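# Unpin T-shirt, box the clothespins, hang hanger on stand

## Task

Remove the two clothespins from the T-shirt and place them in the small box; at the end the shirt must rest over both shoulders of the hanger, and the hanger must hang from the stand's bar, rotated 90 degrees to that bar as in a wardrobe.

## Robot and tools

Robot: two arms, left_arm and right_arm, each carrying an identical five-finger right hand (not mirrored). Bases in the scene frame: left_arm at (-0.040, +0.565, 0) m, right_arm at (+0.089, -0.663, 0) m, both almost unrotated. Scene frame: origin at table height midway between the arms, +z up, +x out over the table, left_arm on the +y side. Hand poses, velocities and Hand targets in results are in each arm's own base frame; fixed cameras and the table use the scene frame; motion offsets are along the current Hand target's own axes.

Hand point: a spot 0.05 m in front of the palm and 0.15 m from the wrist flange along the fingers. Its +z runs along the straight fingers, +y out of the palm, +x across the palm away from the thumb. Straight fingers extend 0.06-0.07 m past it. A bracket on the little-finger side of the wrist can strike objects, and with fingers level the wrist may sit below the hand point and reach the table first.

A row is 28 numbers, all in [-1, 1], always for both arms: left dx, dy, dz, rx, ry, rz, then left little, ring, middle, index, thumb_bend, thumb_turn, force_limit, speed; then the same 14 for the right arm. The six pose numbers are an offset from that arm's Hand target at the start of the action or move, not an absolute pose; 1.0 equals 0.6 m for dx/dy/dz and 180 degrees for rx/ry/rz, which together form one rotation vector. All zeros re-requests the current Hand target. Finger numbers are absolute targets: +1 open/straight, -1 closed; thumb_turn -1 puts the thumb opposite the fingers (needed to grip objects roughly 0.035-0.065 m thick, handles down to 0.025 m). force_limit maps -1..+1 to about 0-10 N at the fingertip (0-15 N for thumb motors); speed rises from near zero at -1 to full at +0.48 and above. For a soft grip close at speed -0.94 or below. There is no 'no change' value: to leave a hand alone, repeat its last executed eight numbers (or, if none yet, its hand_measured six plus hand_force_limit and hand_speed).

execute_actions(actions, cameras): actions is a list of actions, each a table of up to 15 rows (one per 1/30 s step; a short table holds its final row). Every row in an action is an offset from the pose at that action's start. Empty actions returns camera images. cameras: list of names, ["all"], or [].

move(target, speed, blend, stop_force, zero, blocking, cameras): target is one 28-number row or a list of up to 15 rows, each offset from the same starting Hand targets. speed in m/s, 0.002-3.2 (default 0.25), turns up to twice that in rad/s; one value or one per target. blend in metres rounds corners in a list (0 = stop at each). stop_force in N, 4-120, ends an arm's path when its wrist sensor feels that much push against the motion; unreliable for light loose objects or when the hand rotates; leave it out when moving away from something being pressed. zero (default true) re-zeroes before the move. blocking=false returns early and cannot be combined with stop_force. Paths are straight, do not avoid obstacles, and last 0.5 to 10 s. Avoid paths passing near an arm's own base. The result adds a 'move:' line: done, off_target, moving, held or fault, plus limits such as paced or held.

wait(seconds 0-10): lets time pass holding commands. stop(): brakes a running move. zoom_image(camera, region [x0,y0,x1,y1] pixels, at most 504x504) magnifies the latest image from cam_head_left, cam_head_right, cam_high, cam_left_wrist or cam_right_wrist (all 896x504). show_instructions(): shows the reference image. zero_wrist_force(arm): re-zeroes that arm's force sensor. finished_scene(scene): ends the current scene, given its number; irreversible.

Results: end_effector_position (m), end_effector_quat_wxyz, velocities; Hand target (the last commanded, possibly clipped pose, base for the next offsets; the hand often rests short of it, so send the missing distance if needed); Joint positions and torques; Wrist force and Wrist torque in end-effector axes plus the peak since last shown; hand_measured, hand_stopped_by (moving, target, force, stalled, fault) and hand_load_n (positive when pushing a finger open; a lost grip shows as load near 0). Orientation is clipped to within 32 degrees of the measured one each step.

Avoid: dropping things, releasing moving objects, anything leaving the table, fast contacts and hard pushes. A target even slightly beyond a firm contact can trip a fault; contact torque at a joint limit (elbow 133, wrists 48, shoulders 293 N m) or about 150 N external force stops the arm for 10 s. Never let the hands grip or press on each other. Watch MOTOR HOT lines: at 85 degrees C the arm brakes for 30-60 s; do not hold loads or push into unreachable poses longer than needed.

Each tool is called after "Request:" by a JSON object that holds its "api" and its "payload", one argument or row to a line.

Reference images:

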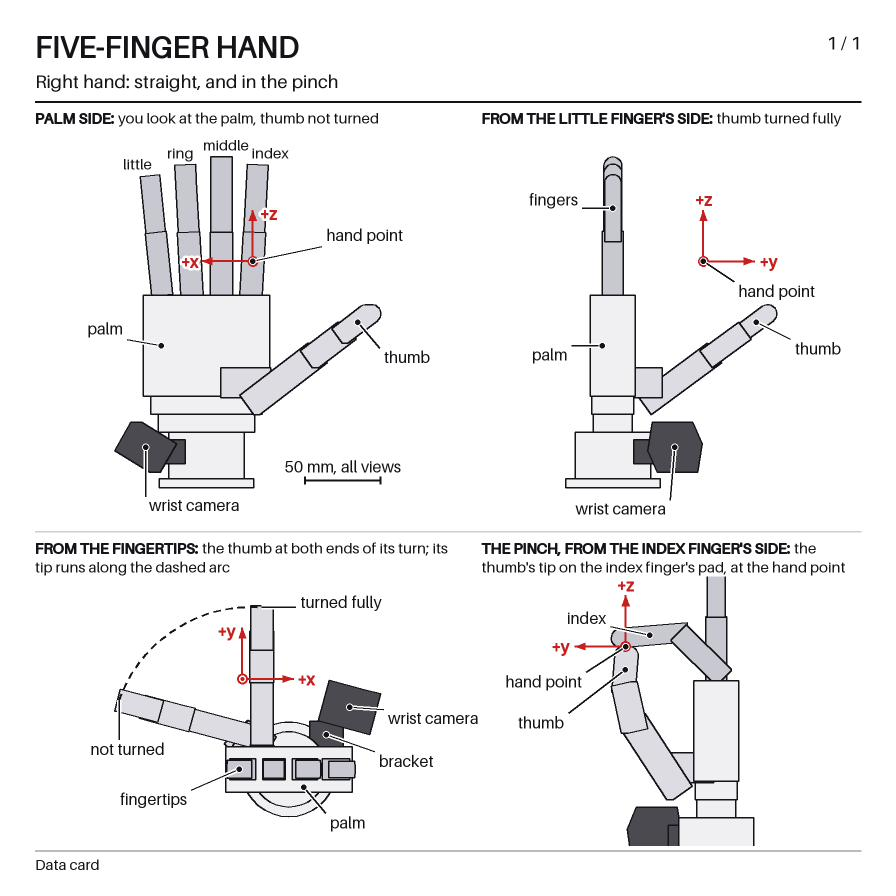

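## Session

Request:
{"api": "execute_actions", "payload": {
  "actions": [],
  "cameras": ["all"]
}}

Scene clock: 0.00 s.
left_arm: end_effector_position=(+1.1820, +0.3839, +0.2690) hand_measured=(+1.000, +1.000, +1.000, +1.000, +1.000, +1.000) hand_load_n=(+0.0, +0.0, +0.0, +0.0, +0.0, +0.0) hand_stopped_by=(target, target, target, target, target, target) hand_force_limit=0.00 hand_speed=-0.80 end_effector_quat_wxyz=(+0.090, +0.519, +0.733, +0.430) | right_arm: end_effector_position=(+0.6394, +0.0777, +0.3589) hand_measured=(+1.000, +1.000, +1.000, +1.000, +1.000, +1.000) hand_load_n=(+0.0, +0.0, +0.0, +0.0, +0.0, +0.0) hand_stopped_by=(target, target, target, target, target, target) hand_force_limit=0.00 hand_speed=-0.80 end_effector_quat_wxyz=(-0.407, +0.682, +0.096, +0.600)
Joint positions: left_arm=[0.088 -0.6 0.674 0.703 1.065 -0.035] | right_arm=[-0.605 -1.362 2.419 1.859 -0.235 -0.895]
Joint velocities: within noise
Joint torques (N m): no reading
Motor temperatures (°C): left_arm=[27 28 31 34 31 30] | right_arm=[30 30 27 33 28 30]
Wrist force (N): no reading
Wrist torque (N m): no reading
Wrist force, peak (N): no reading
Hand target: left_arm +1.1820, +0.3839, +0.2690; +0.090, +0.519, +0.733, +0.430 | right_arm +0.6394, +0.0777, +0.3589; -0.407, +0.682, +0.096, +0.600
camera_calibration:
cam_left_wrist: T_world_to_cam=[[0.560584, 0.290356, 0.775525, -0.982028], [0.214355, -0.955474, 0.202783, 0.0601541], [0.799873, 0.0525606, -0.597863, -0.688895], [0, 0, 0, 1]] pos_world=[1.08864, 0.378822, 0.337523]
cam_right_wrist: T_world_to_cam=[[0.646721, -0.748322, -0.147535, -0.308165], [-0.440105, -0.208138, -0.873491, 0.613626], [0.622945, 0.629836, -0.463947, -0.167869], [0, 0, 0, 1]] pos_world=[0.57393, 0.00284171, 0.412648]

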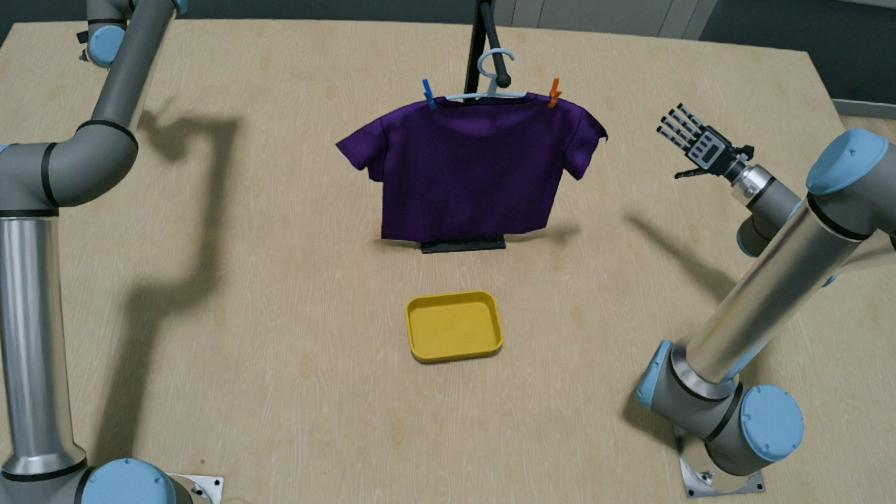

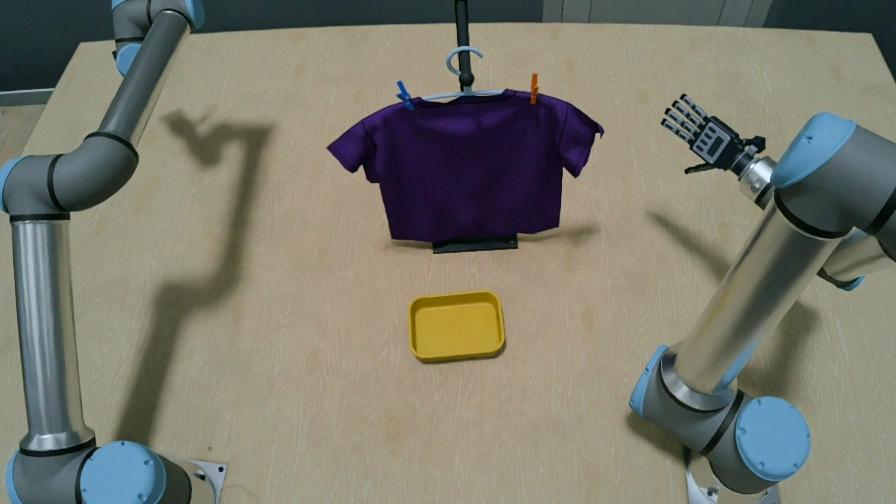

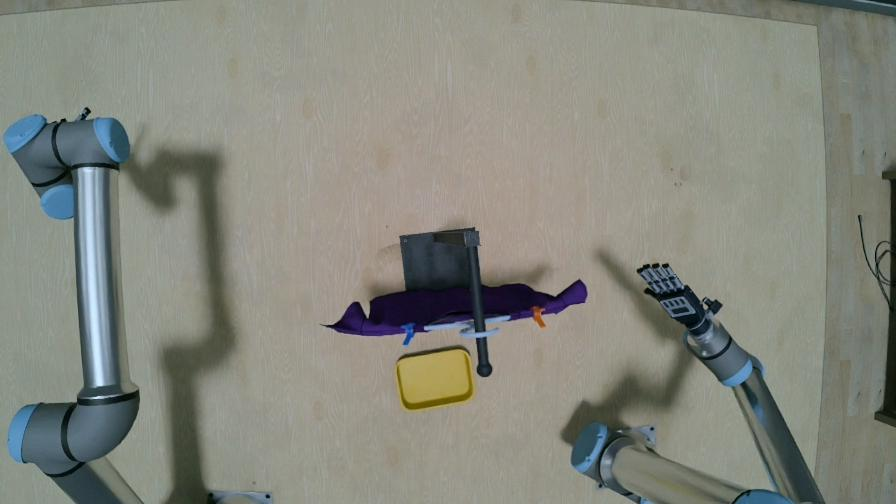

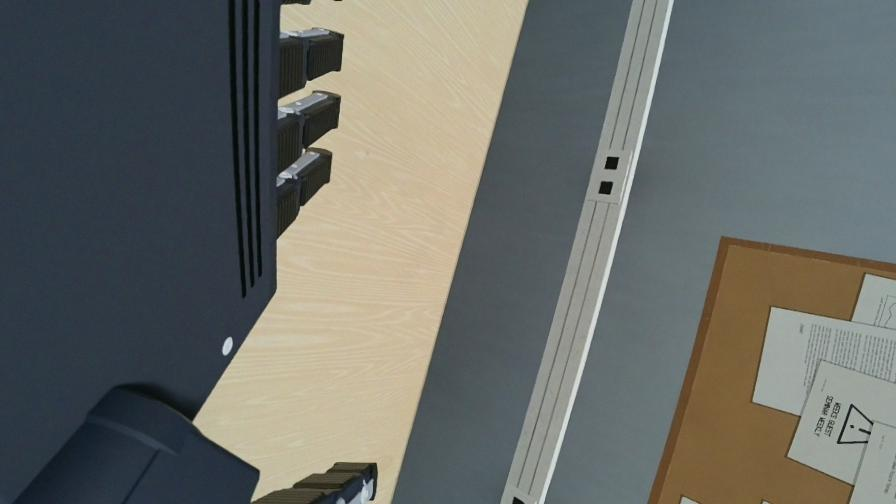

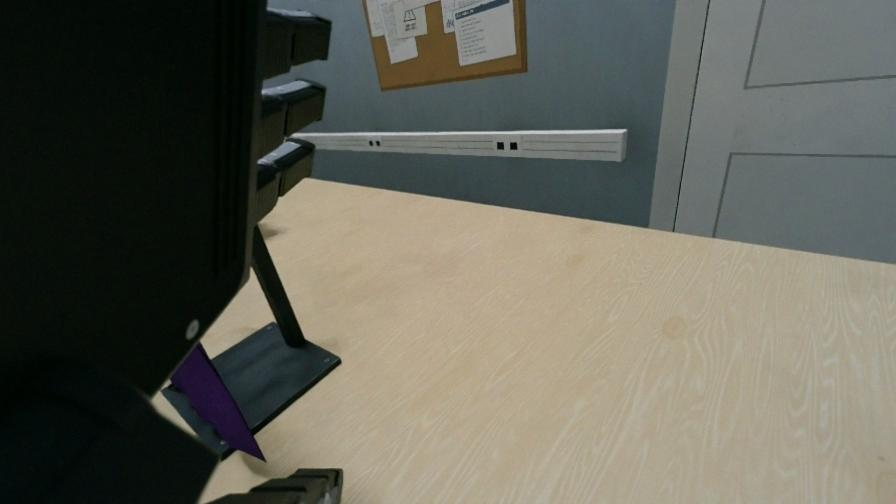

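Request:
{"api": "zoom_image", "payload": {
  "camera": "cam_head_left",
  "region": [400, 40, 580, 140]
}}

Request:
{"api": "zoom_image", "payload": {
  "camera": "cam_head_right",
  "region": [380, 40, 560, 140]
}}

Request:
{"api": "zoom_image", "payload": {
  "camera": "cam_high",
  "region": [310, 220, 610, 388]
}}

Request:
{"api": "zoom_image", "payload": {
  "camera": "cam_high",
  "region": [515, 295, 575, 335]
}}

Request:
{"api": "zoom_image", "payload": {
  "camera": "cam_high",
  "region": [380, 310, 440, 350]
}}

Request:
{"api": "zoom_image", "payload": {
  "camera": "cam_head_left",
  "region": [525, 70, 585, 110]
}}

Request:
{"api": "zoom_image", "payload": {
  "camera": "cam_head_right",
  "region": [505, 65, 565, 105]
}}

Request:
{"api": "zoom_image", "payload": {
  "camera": "cam_head_left",
  "region": [400, 75, 460, 115]
}}

Request:
{"api": "zoom_image", "payload": {
  "camera": "cam_head_right",
  "region": [375, 75, 435, 115]
}}

Scaled by 2.800 from the camera's 896x504 image, which has a finer 1280x720 frame.

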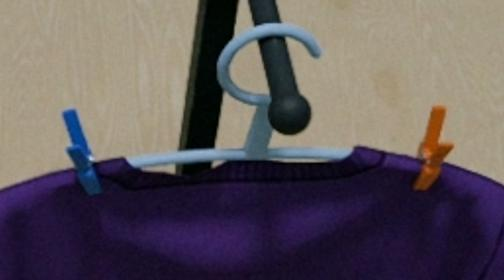

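Scaled by 2.800 from the camera's 896x504 image, which has a finer 1280x720 frame.

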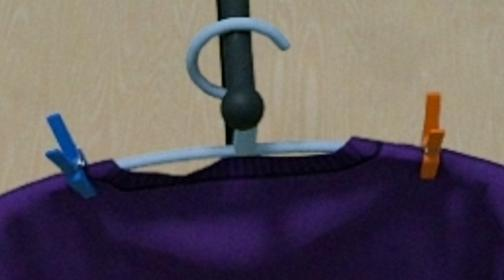

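Scaled by 1.680 from the camera's 896x504 image, which has a finer 1280x720 frame.

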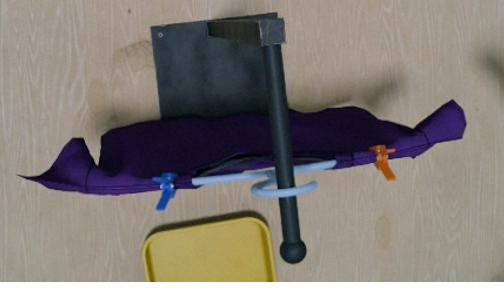

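Scaled by 8.400 from the camera's 896x504 image, which has a finer 1280x720 frame.

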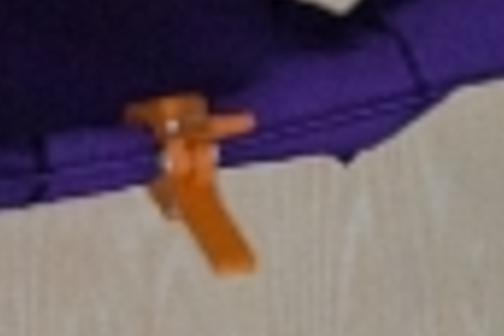

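Scaled by 8.400 from the camera's 896x504 image, which has a finer 1280x720 frame.

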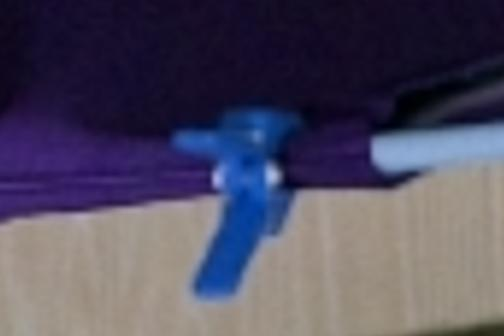

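Scaled by 8.400 from the camera's 896x504 image, which has a finer 1280x720 frame.

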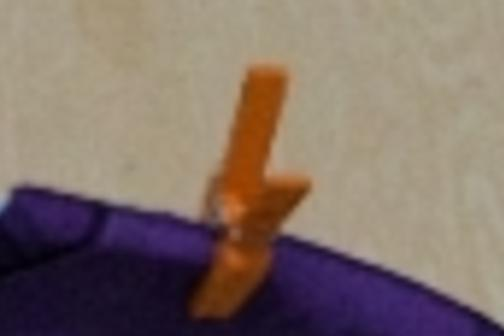

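Scaled by 8.400 from the camera's 896x504 image, which has a finer 1280x720 frame.

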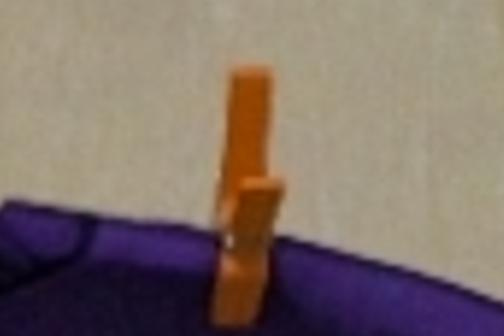

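Scaled by 8.400 from the camera's 896x504 image, which has a finer 1280x720 frame.

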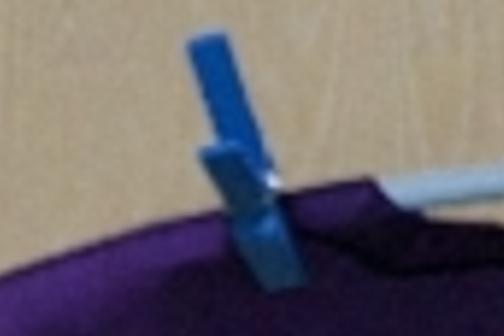

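Scaled by 8.400 from the camera's 896x504 image, which has a finer 1280x720 frame.

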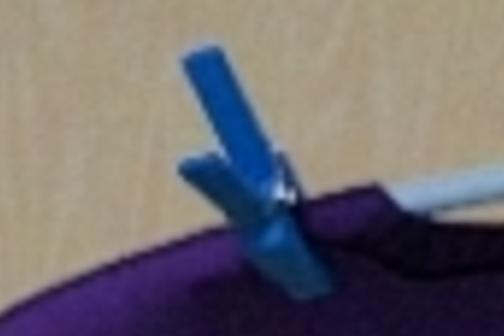

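Request:
{"api": "move", "payload": {
  "target": [
    [-0.0479,-0.0797,-0.3973,-0.0581,0.0181,0.24,1,1,1,0.4,0.45,-0.77,0.4,-0.2,0.3094,-0.4873,-0.1279,-0.154,0.0434,0.1956,1,1,1,0.4,0.45,-0.77,0.4,-0.2],
    [-0.0958,-0.1594,-0.7946,-0.1162,0.0362,0.4801,1,1,1,0.4,0.45,-0.77,0.4,-0.2,0.1982,-0.7812,0.2699,-0.3085,0.0867,0.3911,1,1,1,0.4,0.45,-0.77,0.4,-0.2]
  ],
  "blend": [0.06,0],
  "speed": 0.28,
  "cameras": ["cam_high","cam_head_left","cam_right_wrist"]
}}

Scene clock: 101.97 s.
left_arm: end_effector_position=(+0.8664, +0.0708, +0.4740) hand_measured=(+1.000, +1.000, +1.000, +0.400, +0.450, -0.770) hand_load_n=(+0.0, +0.0, +0.0, +0.0, +0.0, +0.5) hand_stopped_by=(target, target, target, target, target, target) hand_force_limit=0.40 hand_speed=-0.20 end_effector_quat_wxyz=(-0.181, +0.831, +0.103, +0.515) | right_arm: end_effector_position=(+0.4995, +0.4483, +0.6800) hand_measured=(+1.000, +1.000, +1.000, +0.400, +0.450, -0.770) hand_load_n=(+0.0, +0.0, +0.0, +0.0, +0.0, +0.0) hand_stopped_by=(target, target, target, target, target, target) hand_force_limit=0.40 hand_speed=-0.20 end_effector_quat_wxyz=(-0.332, +0.635, -0.619, +0.321)
Joint positions: left_arm=[-0.25 -1.394 1.498 0.424 0.932 1.45] | right_arm=[0.574 -1.832 1.802 3.858 -2.01 0.339]
Joint torques (N m): left_arm=[-14.74 -63.73 -25.53 2.65 -2.49 1.93] | right_arm=[7.98 -12.06 -58.96 0.04 -3.66 2.49]
Wrist force (N): left_arm=[0.7 -0.7 0.4] | right_arm=[0.4 0.0 0.7]
Wrist torque (N m): left_arm=[-0.11 -0.12 -0.04] | right_arm=[0.10 -0.20 -0.39]
Wrist force, peak (N): left_arm=[0.9 -0.9 0.7] | right_arm=[-1.1 1.0 0.5]
Hand target: left_arm +0.8663, +0.0708, +0.4741; -0.181, +0.831, +0.103, +0.515 | right_arm +0.4995, +0.4483, +0.6800; -0.332, +0.635, -0.620, +0.321
Off the commanded pose: left_arm 0.000 m, 0 deg | right_arm 0.000 m, 0 deg.
move: done
camera_calibration:
cam_right_wrist: T_world_to_cam=[[-0.563783, -0.316656, -0.762809, 0.936501], [-0.580921, 0.808547, 0.0937097, -0.13337], [0.587094, 0.495964, -0.639797, 0.0323014], [0, 0, 0, 1]] pos_world=[0.431542, 0.388364, 0.747536]
Images, in order (width x height): cam_head_left 896x504, cam_high 896x504, cam_right_wrist 896x504.

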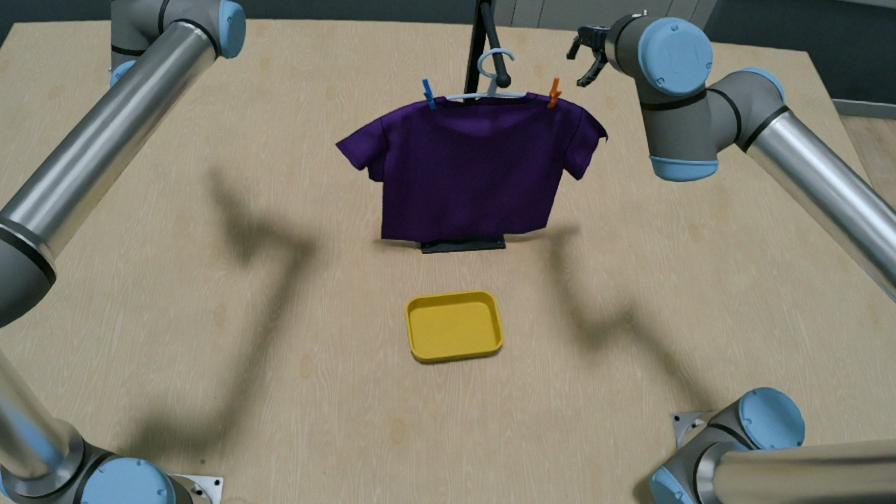

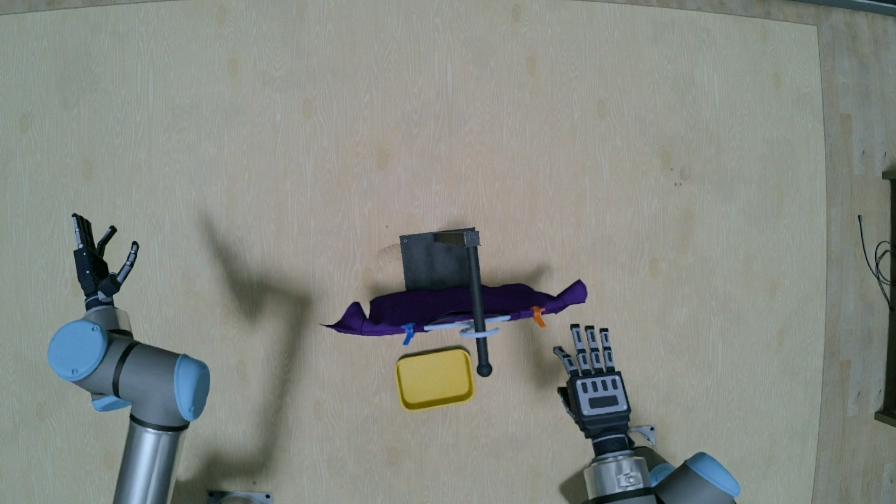

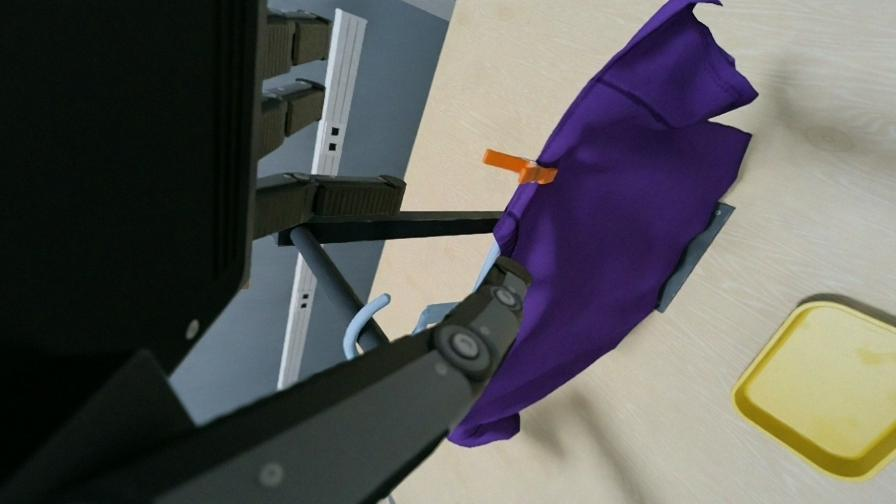

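Request:
{"api": "zoom_image", "payload": {
  "camera": "cam_right_wrist",
  "region": [470, 130, 570, 200]
}}

Scaled by 5.040 from the camera's 896x504 image, which has a finer 1280x720 frame.

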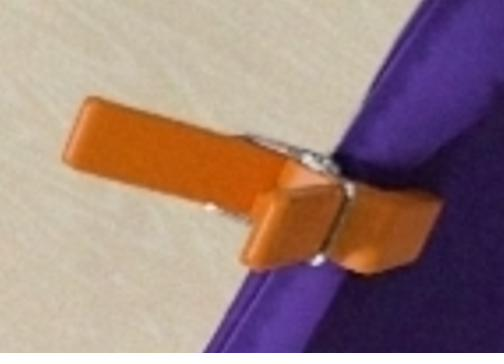

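Request:
{"api": "move", "payload": {
  "target": [0.0785,0.2203,-0.7812,-0.1165,0.0363,0.4796,1,1,1,0.4,0.45,-0.77,0.4,-0.2,0.0030,0.0215,0.1728,0,-0.0068,-0.0048,1,1,1,0.4,0.45,-0.77,0.4,-0.2],
  "speed": 0.28,
  "cameras": ["cam_high","cam_head_left","cam_right_wrist","cam_left_wrist"]
}}

Request:
{"api": "zoom_image", "payload": {
  "camera": "cam_right_wrist",
  "region": [340, 120, 640, 320]
}}

Request:
{"api": "zoom_image", "payload": {
  "camera": "cam_high",
  "region": [450, 280, 610, 370]
}}

Scene clock: 129.37 s.
left_arm: end_effector_position=(+0.5507, -0.2412, +0.6797) hand_measured=(+1.000, +1.000, +1.000, +0.400, +0.450, -0.770) hand_load_n=(+0.0, +0.0, +0.0, +0.0, +0.0, +0.0) hand_stopped_by=(target, target, target, target, target, target) hand_force_limit=0.40 hand_speed=-0.20 end_effector_quat_wxyz=(-0.347, +0.666, -0.586, +0.304) | right_arm: end_effector_position=(+0.5770, +0.4488, +0.6100) hand_measured=(+1.000, +1.000, +1.000, +0.400, +0.450, -0.770) hand_load_n=(+0.0, +0.0, +0.0, +0.0, +0.0, +0.0) hand_stopped_by=(target, target, target, target, target, target) hand_force_limit=0.40 hand_speed=-0.20 end_effector_quat_wxyz=(-0.336, +0.643, -0.611, +0.317)
Joint positions: left_arm=[-1.047 -1.579 1.32 1.329 0.714 2.2] | right_arm=[0.49 -1.736 1.854 3.681 -1.924 0.265]
Joint torques (N m): left_arm=[-16.55 -25.36 -48.46 4.4 -3.37 -3.23] | right_arm=[-9.93 -20.74 -38.95 -7.49 1.71 -2.88]
Wrist force (N): left_arm=[-0.3 -1.5 0.3] | right_arm=[0.8 -0.3 1.0]
Wrist torque (N m): left_arm=[-0.15 0.14 0.17] | right_arm=[0.06 -0.29 -0.19]
Wrist force, peak (N): left_arm=[0.6 -1.0 1.7] | right_arm=[1.1 -0.3 1.2]
Hand target: left_arm +0.5506, -0.2413, +0.6798; -0.347, +0.666, -0.586, +0.304 | right_arm +0.5770, +0.4488, +0.6100; -0.336, +0.643, -0.611, +0.317
Off the commanded pose: left_arm 0.000 m, 0 deg | right_arm 0.000 m, 0 deg.
move: done
camera_calibration:
cam_left_wrist: T_world_to_cam=[[-0.518905, -0.305393, -0.798419, 0.755373], [-0.641246, 0.756699, 0.127321, 0.450234], [0.56528, 0.578051, -0.588487, 0.344036], [0, 0, 0, 1]] pos_world=[0.486201, -0.308876, 0.748241]
cam_right_wrist: T_world_to_cam=[[-0.555499, -0.33121, -0.762706, 0.928629], [-0.601675, 0.79322, 0.0937555, -0.0634166], [0.573941, 0.510982, -0.639914, -0.0573215], [0, 0, 0, 1]] pos_world=[0.510596, 0.387164, 0.677536]
Images, in order (width x height): cam_head_left 896x504, cam_high 896x504, cam_left_wrist 896x504, cam_right_wrist 896x504.

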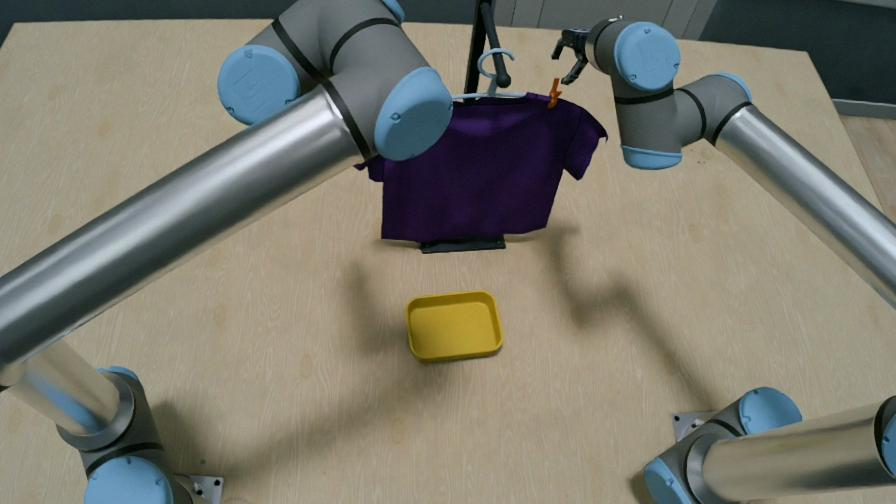

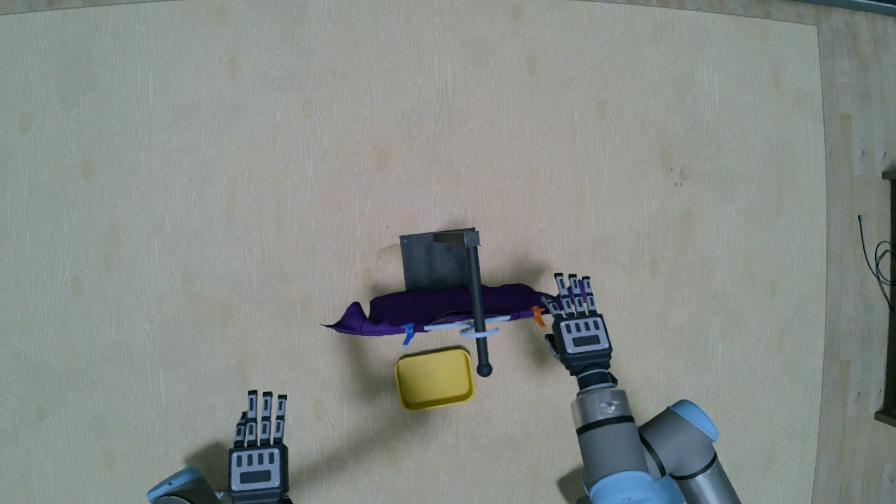

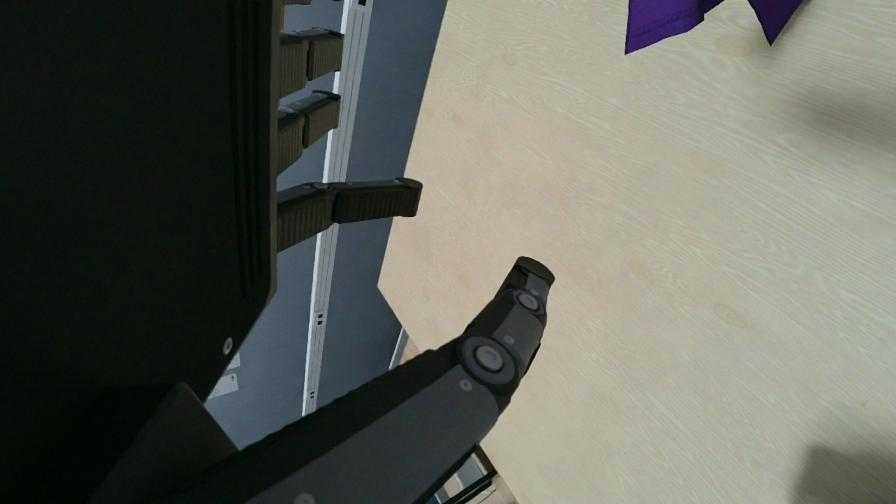

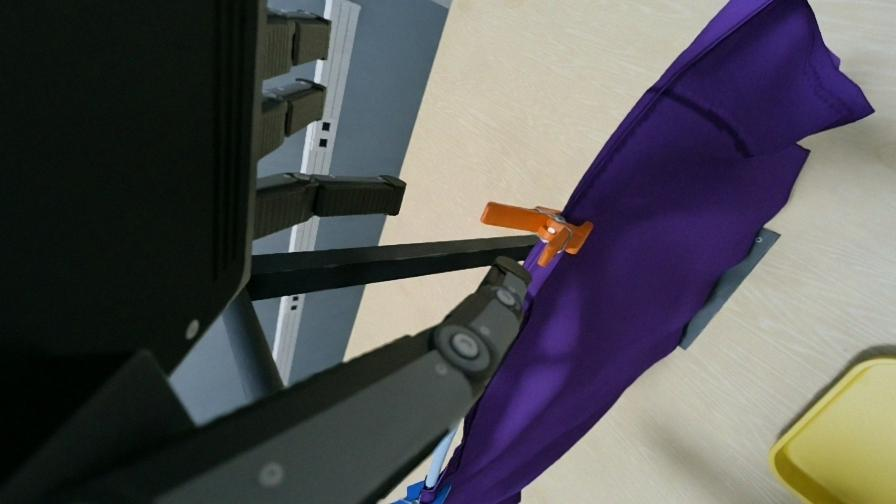

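Scaled by 1.680 from the camera's 896x504 image, which has a finer 1280x720 frame.

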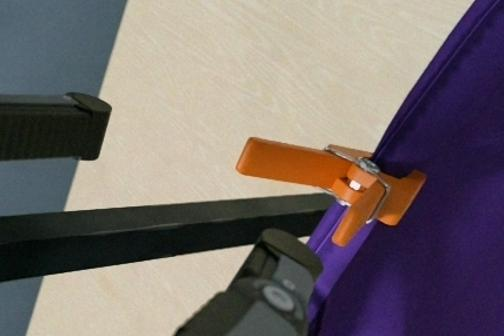

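Scaled by 3.150 from the camera's 896x504 image, which has a finer 1280x720 frame.

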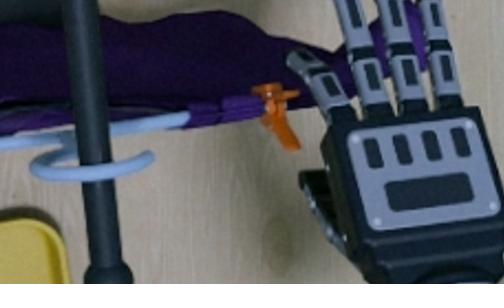

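Request:
{"api": "move", "payload": {
  "target": [0,0,0,0,0,0,1,1,1,0.4,0.45,-0.77,0.4,-0.2,0.0003,0.0440,0.0390,0,0,0,1,1,1,0.4,0.45,-0.77,0.4,-0.2],
  "speed": 0.1,
  "cameras": ["cam_head_left","cam_right_wrist"]
}}

Request:
{"api": "zoom_image", "payload": {
  "camera": "cam_right_wrist",
  "region": [340, 120, 640, 320]
}}

Request:
{"api": "zoom_image", "payload": {
  "camera": "cam_head_left",
  "region": [520, 10, 640, 110]
}}

Scene clock: 142.43 s.
left_arm: end_effector_position=(+0.5506, -0.2413, +0.6798) hand_measured=(+1.000, +1.000, +1.000, +0.400, +0.450, -0.770) hand_load_n=(+0.0, +0.0, +0.0, +0.0, +0.0, +0.0) hand_stopped_by=(target, target, target, target, target, target) hand_force_limit=0.40 hand_speed=-0.20 end_effector_quat_wxyz=(-0.347, +0.666, -0.586, +0.304) | right_arm: end_effector_position=(+0.5810, +0.4489, +0.5751) hand_measured=(+1.000, +1.000, +1.000, +0.400, +0.450, -0.770) hand_load_n=(+0.0, +0.0, +0.0, +0.0, +0.0, +0.0) hand_stopped_by=(target, target, target, target, target, target) hand_force_limit=0.40 hand_speed=-0.20 end_effector_quat_wxyz=(-0.336, +0.643, -0.611, +0.317) end_effector_velocity=(+0.001, +0.000, -0.003) end_effector_angular_velocity=(+0.000, +0.000, +0.000)
Joint positions: left_arm=[-1.047 -1.579 1.32 1.329 0.714 2.2] | right_arm=[0.487 -1.722 1.904 3.616 -1.921 0.263]
Joint velocities: left_arm=[within noise] | right_arm=[0 0.002 0.003 -0.005 0 0]
Joint torques (N m): left_arm=[-17.07 -28.31 -48.65 4.91 -3.36 -3.17] | right_arm=[-11.13 -21.54 -37.47 -7.82 1.71 -2.55]
Wrist force (N): left_arm=[-0.2 -1.3 0.4] | right_arm=[0.8 -0.2 1.0]
Wrist torque (N m): left_arm=[-0.12 0.13 0.18] | right_arm=[0.05 -0.29 -0.18]
Wrist force, peak (N): left_arm=[-0.4 -1.7 0.1] | right_arm=[1.0 -0.2 1.4]
Hand target: left_arm +0.5506, -0.2413, +0.6798; -0.347, +0.666, -0.586, +0.304 | right_arm +0.5810, +0.4489, +0.5749; -0.336, +0.643, -0.611, +0.317
Off the commanded pose: left_arm 0.000 m, 0 deg | right_arm 0.000 m, 0 deg.
move: done
camera_calibration:
cam_right_wrist: T_world_to_cam=[[-0.555544, -0.331248, -0.762657, 0.904381], [-0.601669, 0.793224, 0.0937514, -0.0579078], [0.573903, 0.51095, -0.639973, -0.0819189], [0, 0, 0, 1]] pos_world=[0.514596, 0.387364, 0.642736]
Images, in order (width x height): cam_head_left 896x504, cam_right_wrist 896x504.

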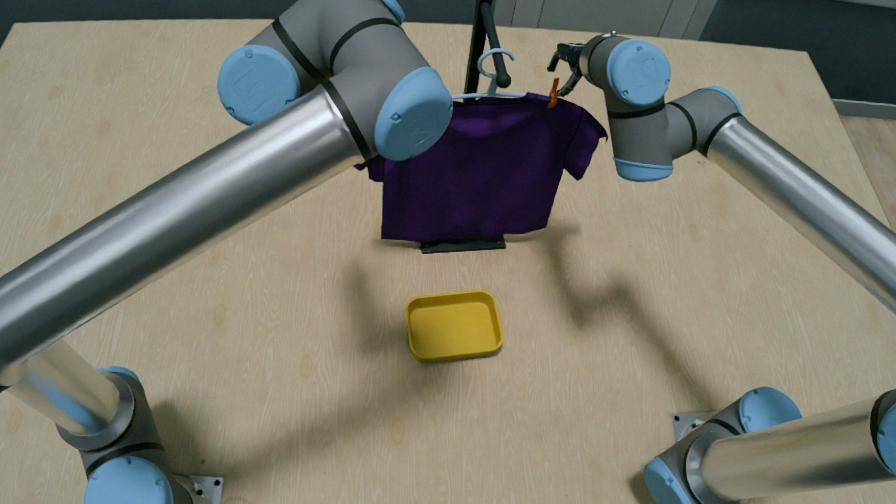

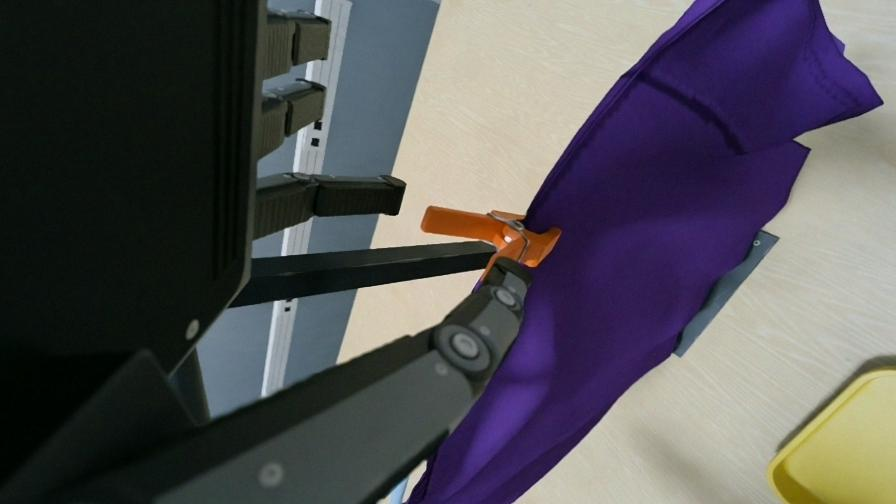

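Scaled by 1.680 from the camera's 896x504 image, which has a finer 1280x720 frame.

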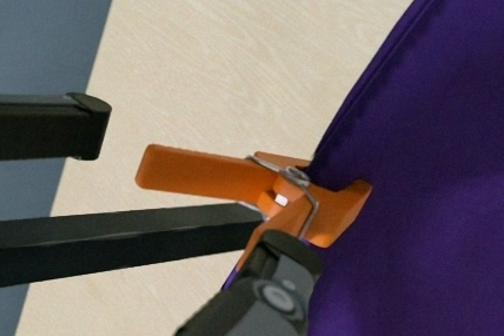

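Scaled by 4.200 from the camera's 896x504 image, which has a finer 1280x720 frame.

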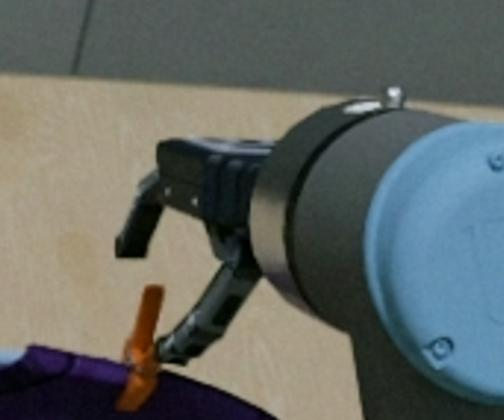

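Request:
{"api": "move", "payload": {
  "target": [0,0,0,0,0,0,1,1,1,0.4,0.45,-0.77,0.4,-0.2,0,0.0137,0.0096,0,0,0,1,1,1,0.4,0.45,-0.77,0.4,-0.2],
  "speed": 0.06,
  "cameras": ["cam_head_left","cam_right_wrist"]
}}

Request:
{"api": "zoom_image", "payload": {
  "camera": "cam_right_wrist",
  "region": [340, 120, 640, 320]
}}

Request:
{"api": "zoom_image", "payload": {
  "camera": "cam_head_left",
  "region": [520, 10, 640, 110]
}}

Scene clock: 156.73 s.
left_arm: end_effector_position=(+0.5506, -0.2413, +0.6798) hand_measured=(+1.000, +1.000, +1.000, +0.400, +0.450, -0.770) hand_load_n=(+0.0, +0.0, -0.5, +0.0, +0.0, +0.0) hand_stopped_by=(target, target, target, target, target, target) hand_force_limit=0.40 hand_speed=-0.20 end_effector_quat_wxyz=(-0.347, +0.666, -0.586, +0.304) | right_arm: end_effector_position=(+0.5810, +0.4489, +0.5651) hand_measured=(+1.000, +1.000, +1.000, +0.400, +0.450, -0.770) hand_load_n=(+0.0, +0.0, +0.0, +0.0, +0.0, +0.0) hand_stopped_by=(target, target, target, target, target, target) hand_force_limit=0.40 hand_speed=-0.20 end_effector_quat_wxyz=(-0.336, +0.643, -0.611, +0.317)
Joint positions: left_arm=[-1.047 -1.579 1.32 1.329 0.714 2.2] | right_arm=[0.487 -1.718 1.919 3.598 -1.921 0.263]
Joint torques (N m): left_arm=[-17.1 -26.32 -48.15 4.85 -3.11 -3.14] | right_arm=[2.55 -22.04 -39.48 -7.55 -0.67 0.09]
Wrist force (N): left_arm=[-0.2 -1.2 0.3] | right_arm=[0.6 0.0 0.9]
Wrist torque (N m): left_arm=[-0.10 0.13 0.18] | right_arm=[0.08 -0.26 -0.18]
Wrist force, peak (N): left_arm=[-0.3 -1.7 0.2] | right_arm=[0.8 -0.2 1.2]
Hand target: left_arm +0.5506, -0.2413, +0.6798; -0.347, +0.666, -0.586, +0.304 | right_arm +0.5810, +0.4489, +0.5649; -0.336, +0.643, -0.611, +0.317
Off the commanded pose: left_arm 0.000 m, 0 deg | right_arm 0.000 m, 0 deg.
move: done
camera_calibration:
cam_right_wrist: T_world_to_cam=[[-0.555511, -0.331292, -0.762662, 0.896737], [-0.6017, 0.793206, 0.0937092, -0.0568512], [0.573903, 0.51095, -0.639973, -0.0884391], [0, 0, 0, 1]] pos_world=[0.514696, 0.387364, 0.632636]
Images, in order (width x height): cam_head_left 896x504, cam_right_wrist 896x504.

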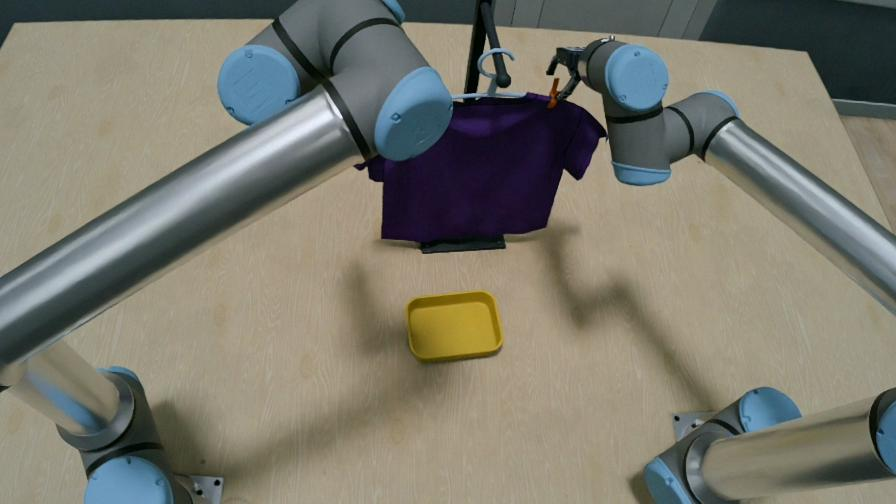

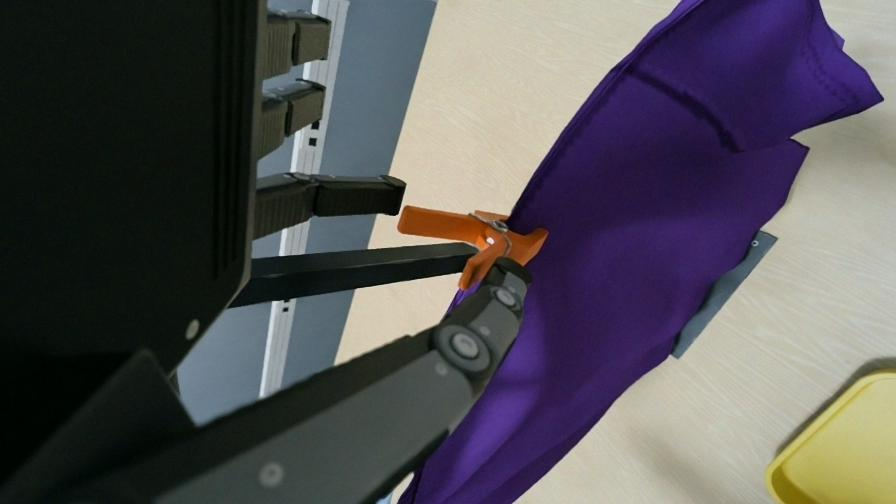

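Scaled by 1.680 from the camera's 896x504 image, which has a finer 1280x720 frame.

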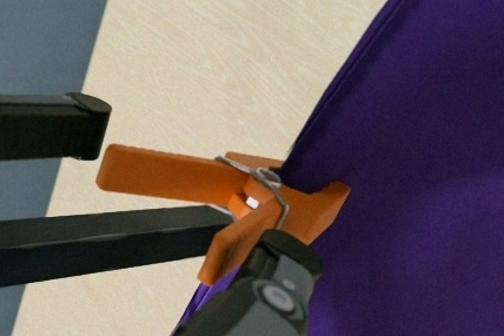

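Scaled by 4.200 from the camera's 896x504 image, which has a finer 1280x720 frame.

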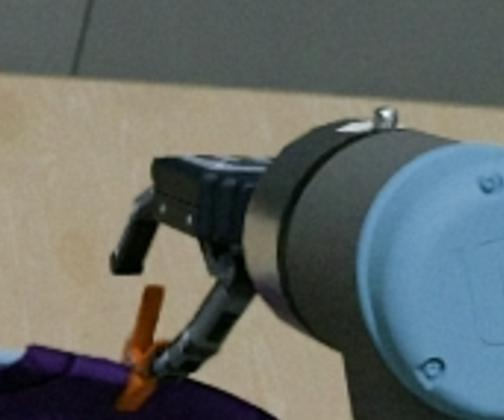

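Request:
{"api": "move", "payload": {
  "target": [0,0,0,0,0,0,1,1,1,0.4,0.45,-0.77,0.4,-0.2,0,0,0,0,0,0,1,1,1,0.1,0.3,-0.77,0.4,-0.5],
  "cameras": ["cam_head_left","cam_right_wrist"]
}}

Request:
{"api": "zoom_image", "payload": {
  "camera": "cam_right_wrist",
  "region": [340, 120, 640, 320]
}}

Request:
{"api": "zoom_image", "payload": {
  "camera": "cam_head_left",
  "region": [520, 10, 640, 110]
}}

Scene clock: 174.13 s.
left_arm: end_effector_position=(+0.5506, -0.2413, +0.6798) hand_measured=(+1.000, +1.000, +1.000, +0.400, +0.450, -0.770) hand_load_n=(+0.0, +0.0, +0.0, +0.0, +0.0, +0.0) hand_stopped_by=(target, target, target, target, target, target) hand_force_limit=0.40 hand_speed=-0.20 end_effector_quat_wxyz=(-0.347, +0.666, -0.586, +0.304) | right_arm: end_effector_position=(+0.5810, +0.4489, +0.5649) hand_measured=(+1.000, +1.000, +1.000, +0.102, +0.302, -0.770) hand_load_n=(+0.0, -0.5, +0.0, +5.5, +3.5, +0.0) hand_stopped_by=(target, target, target, target, target, target) hand_force_limit=0.40 hand_speed=-0.50 end_effector_quat_wxyz=(-0.336, +0.643, -0.611, +0.317)
Joint positions: left_arm=[-1.047 -1.579 1.32 1.329 0.714 2.2] | right_arm=[0.487 -1.718 1.92 3.597 -1.921 0.263]
Joint torques (N m): left_arm=[-16.52 -27.11 -48.68 4.74 -3.25 -3.2] | right_arm=[3.59 -24.62 -38.08 -7.39 -2.63 1.74]
Wrist force (N): left_arm=[-0.3 -1.2 0.4] | right_arm=[1.0 0.2 1.1]
Wrist torque (N m): left_arm=[-0.11 0.15 0.17] | right_arm=[0.05 -0.26 -0.19]
Wrist force, peak (N): left_arm=[-0.1 -1.6 0.4] | right_arm=[0.9 0.3 1.2]
Hand target: left_arm +0.5506, -0.2413, +0.6798; -0.347, +0.666, -0.586, +0.304 | right_arm +0.5810, +0.4489, +0.5649; -0.336, +0.643, -0.611, +0.317
Off the commanded pose: left_arm 0.000 m, 0 deg | right_arm 0.000 m, 0 deg.
move: done
camera_calibration:
cam_right_wrist: T_world_to_cam=[[-0.555499, -0.33121, -0.762706, 0.896575], [-0.601675, 0.79322, 0.0937555, -0.05688], [0.573941, 0.510982, -0.639914, -0.088637], [0, 0, 0, 1]] pos_world=[0.514696, 0.387364, 0.632436]
Images, in order (width x height): cam_head_left 896x504, cam_right_wrist 896x504.

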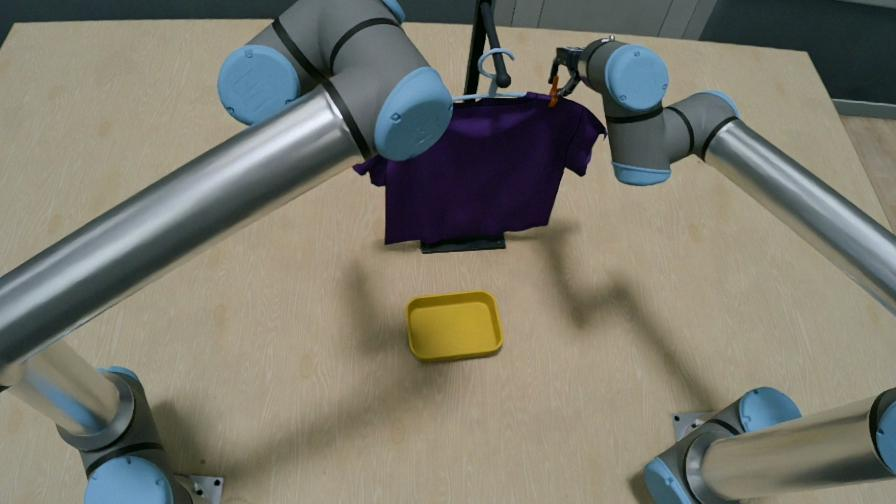

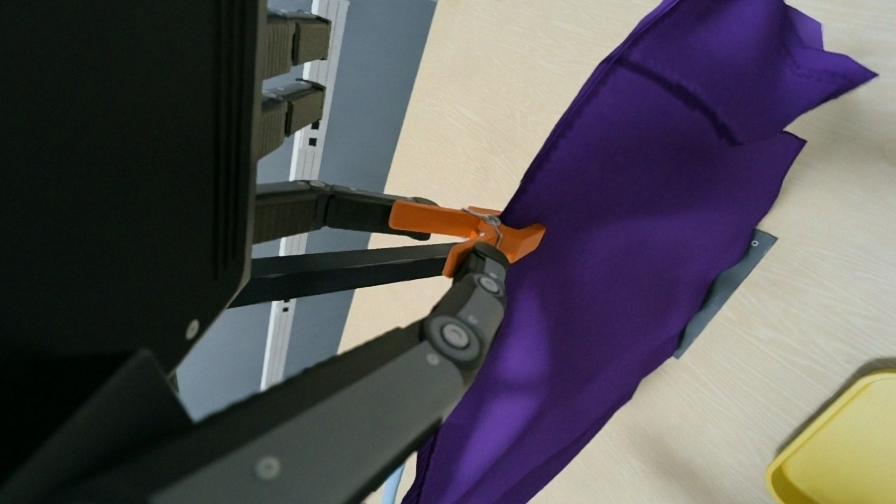

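Scaled by 1.680 from the camera's 896x504 image, which has a finer 1280x720 frame.

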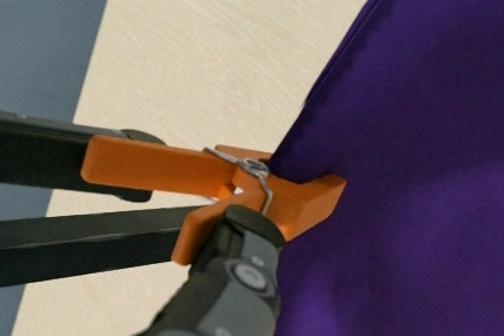

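Scaled by 4.200 from the camera's 896x504 image, which has a finer 1280x720 frame.

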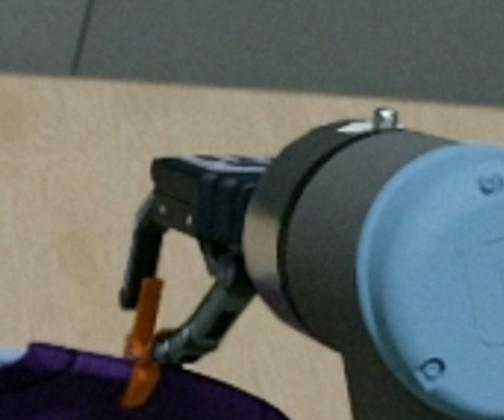

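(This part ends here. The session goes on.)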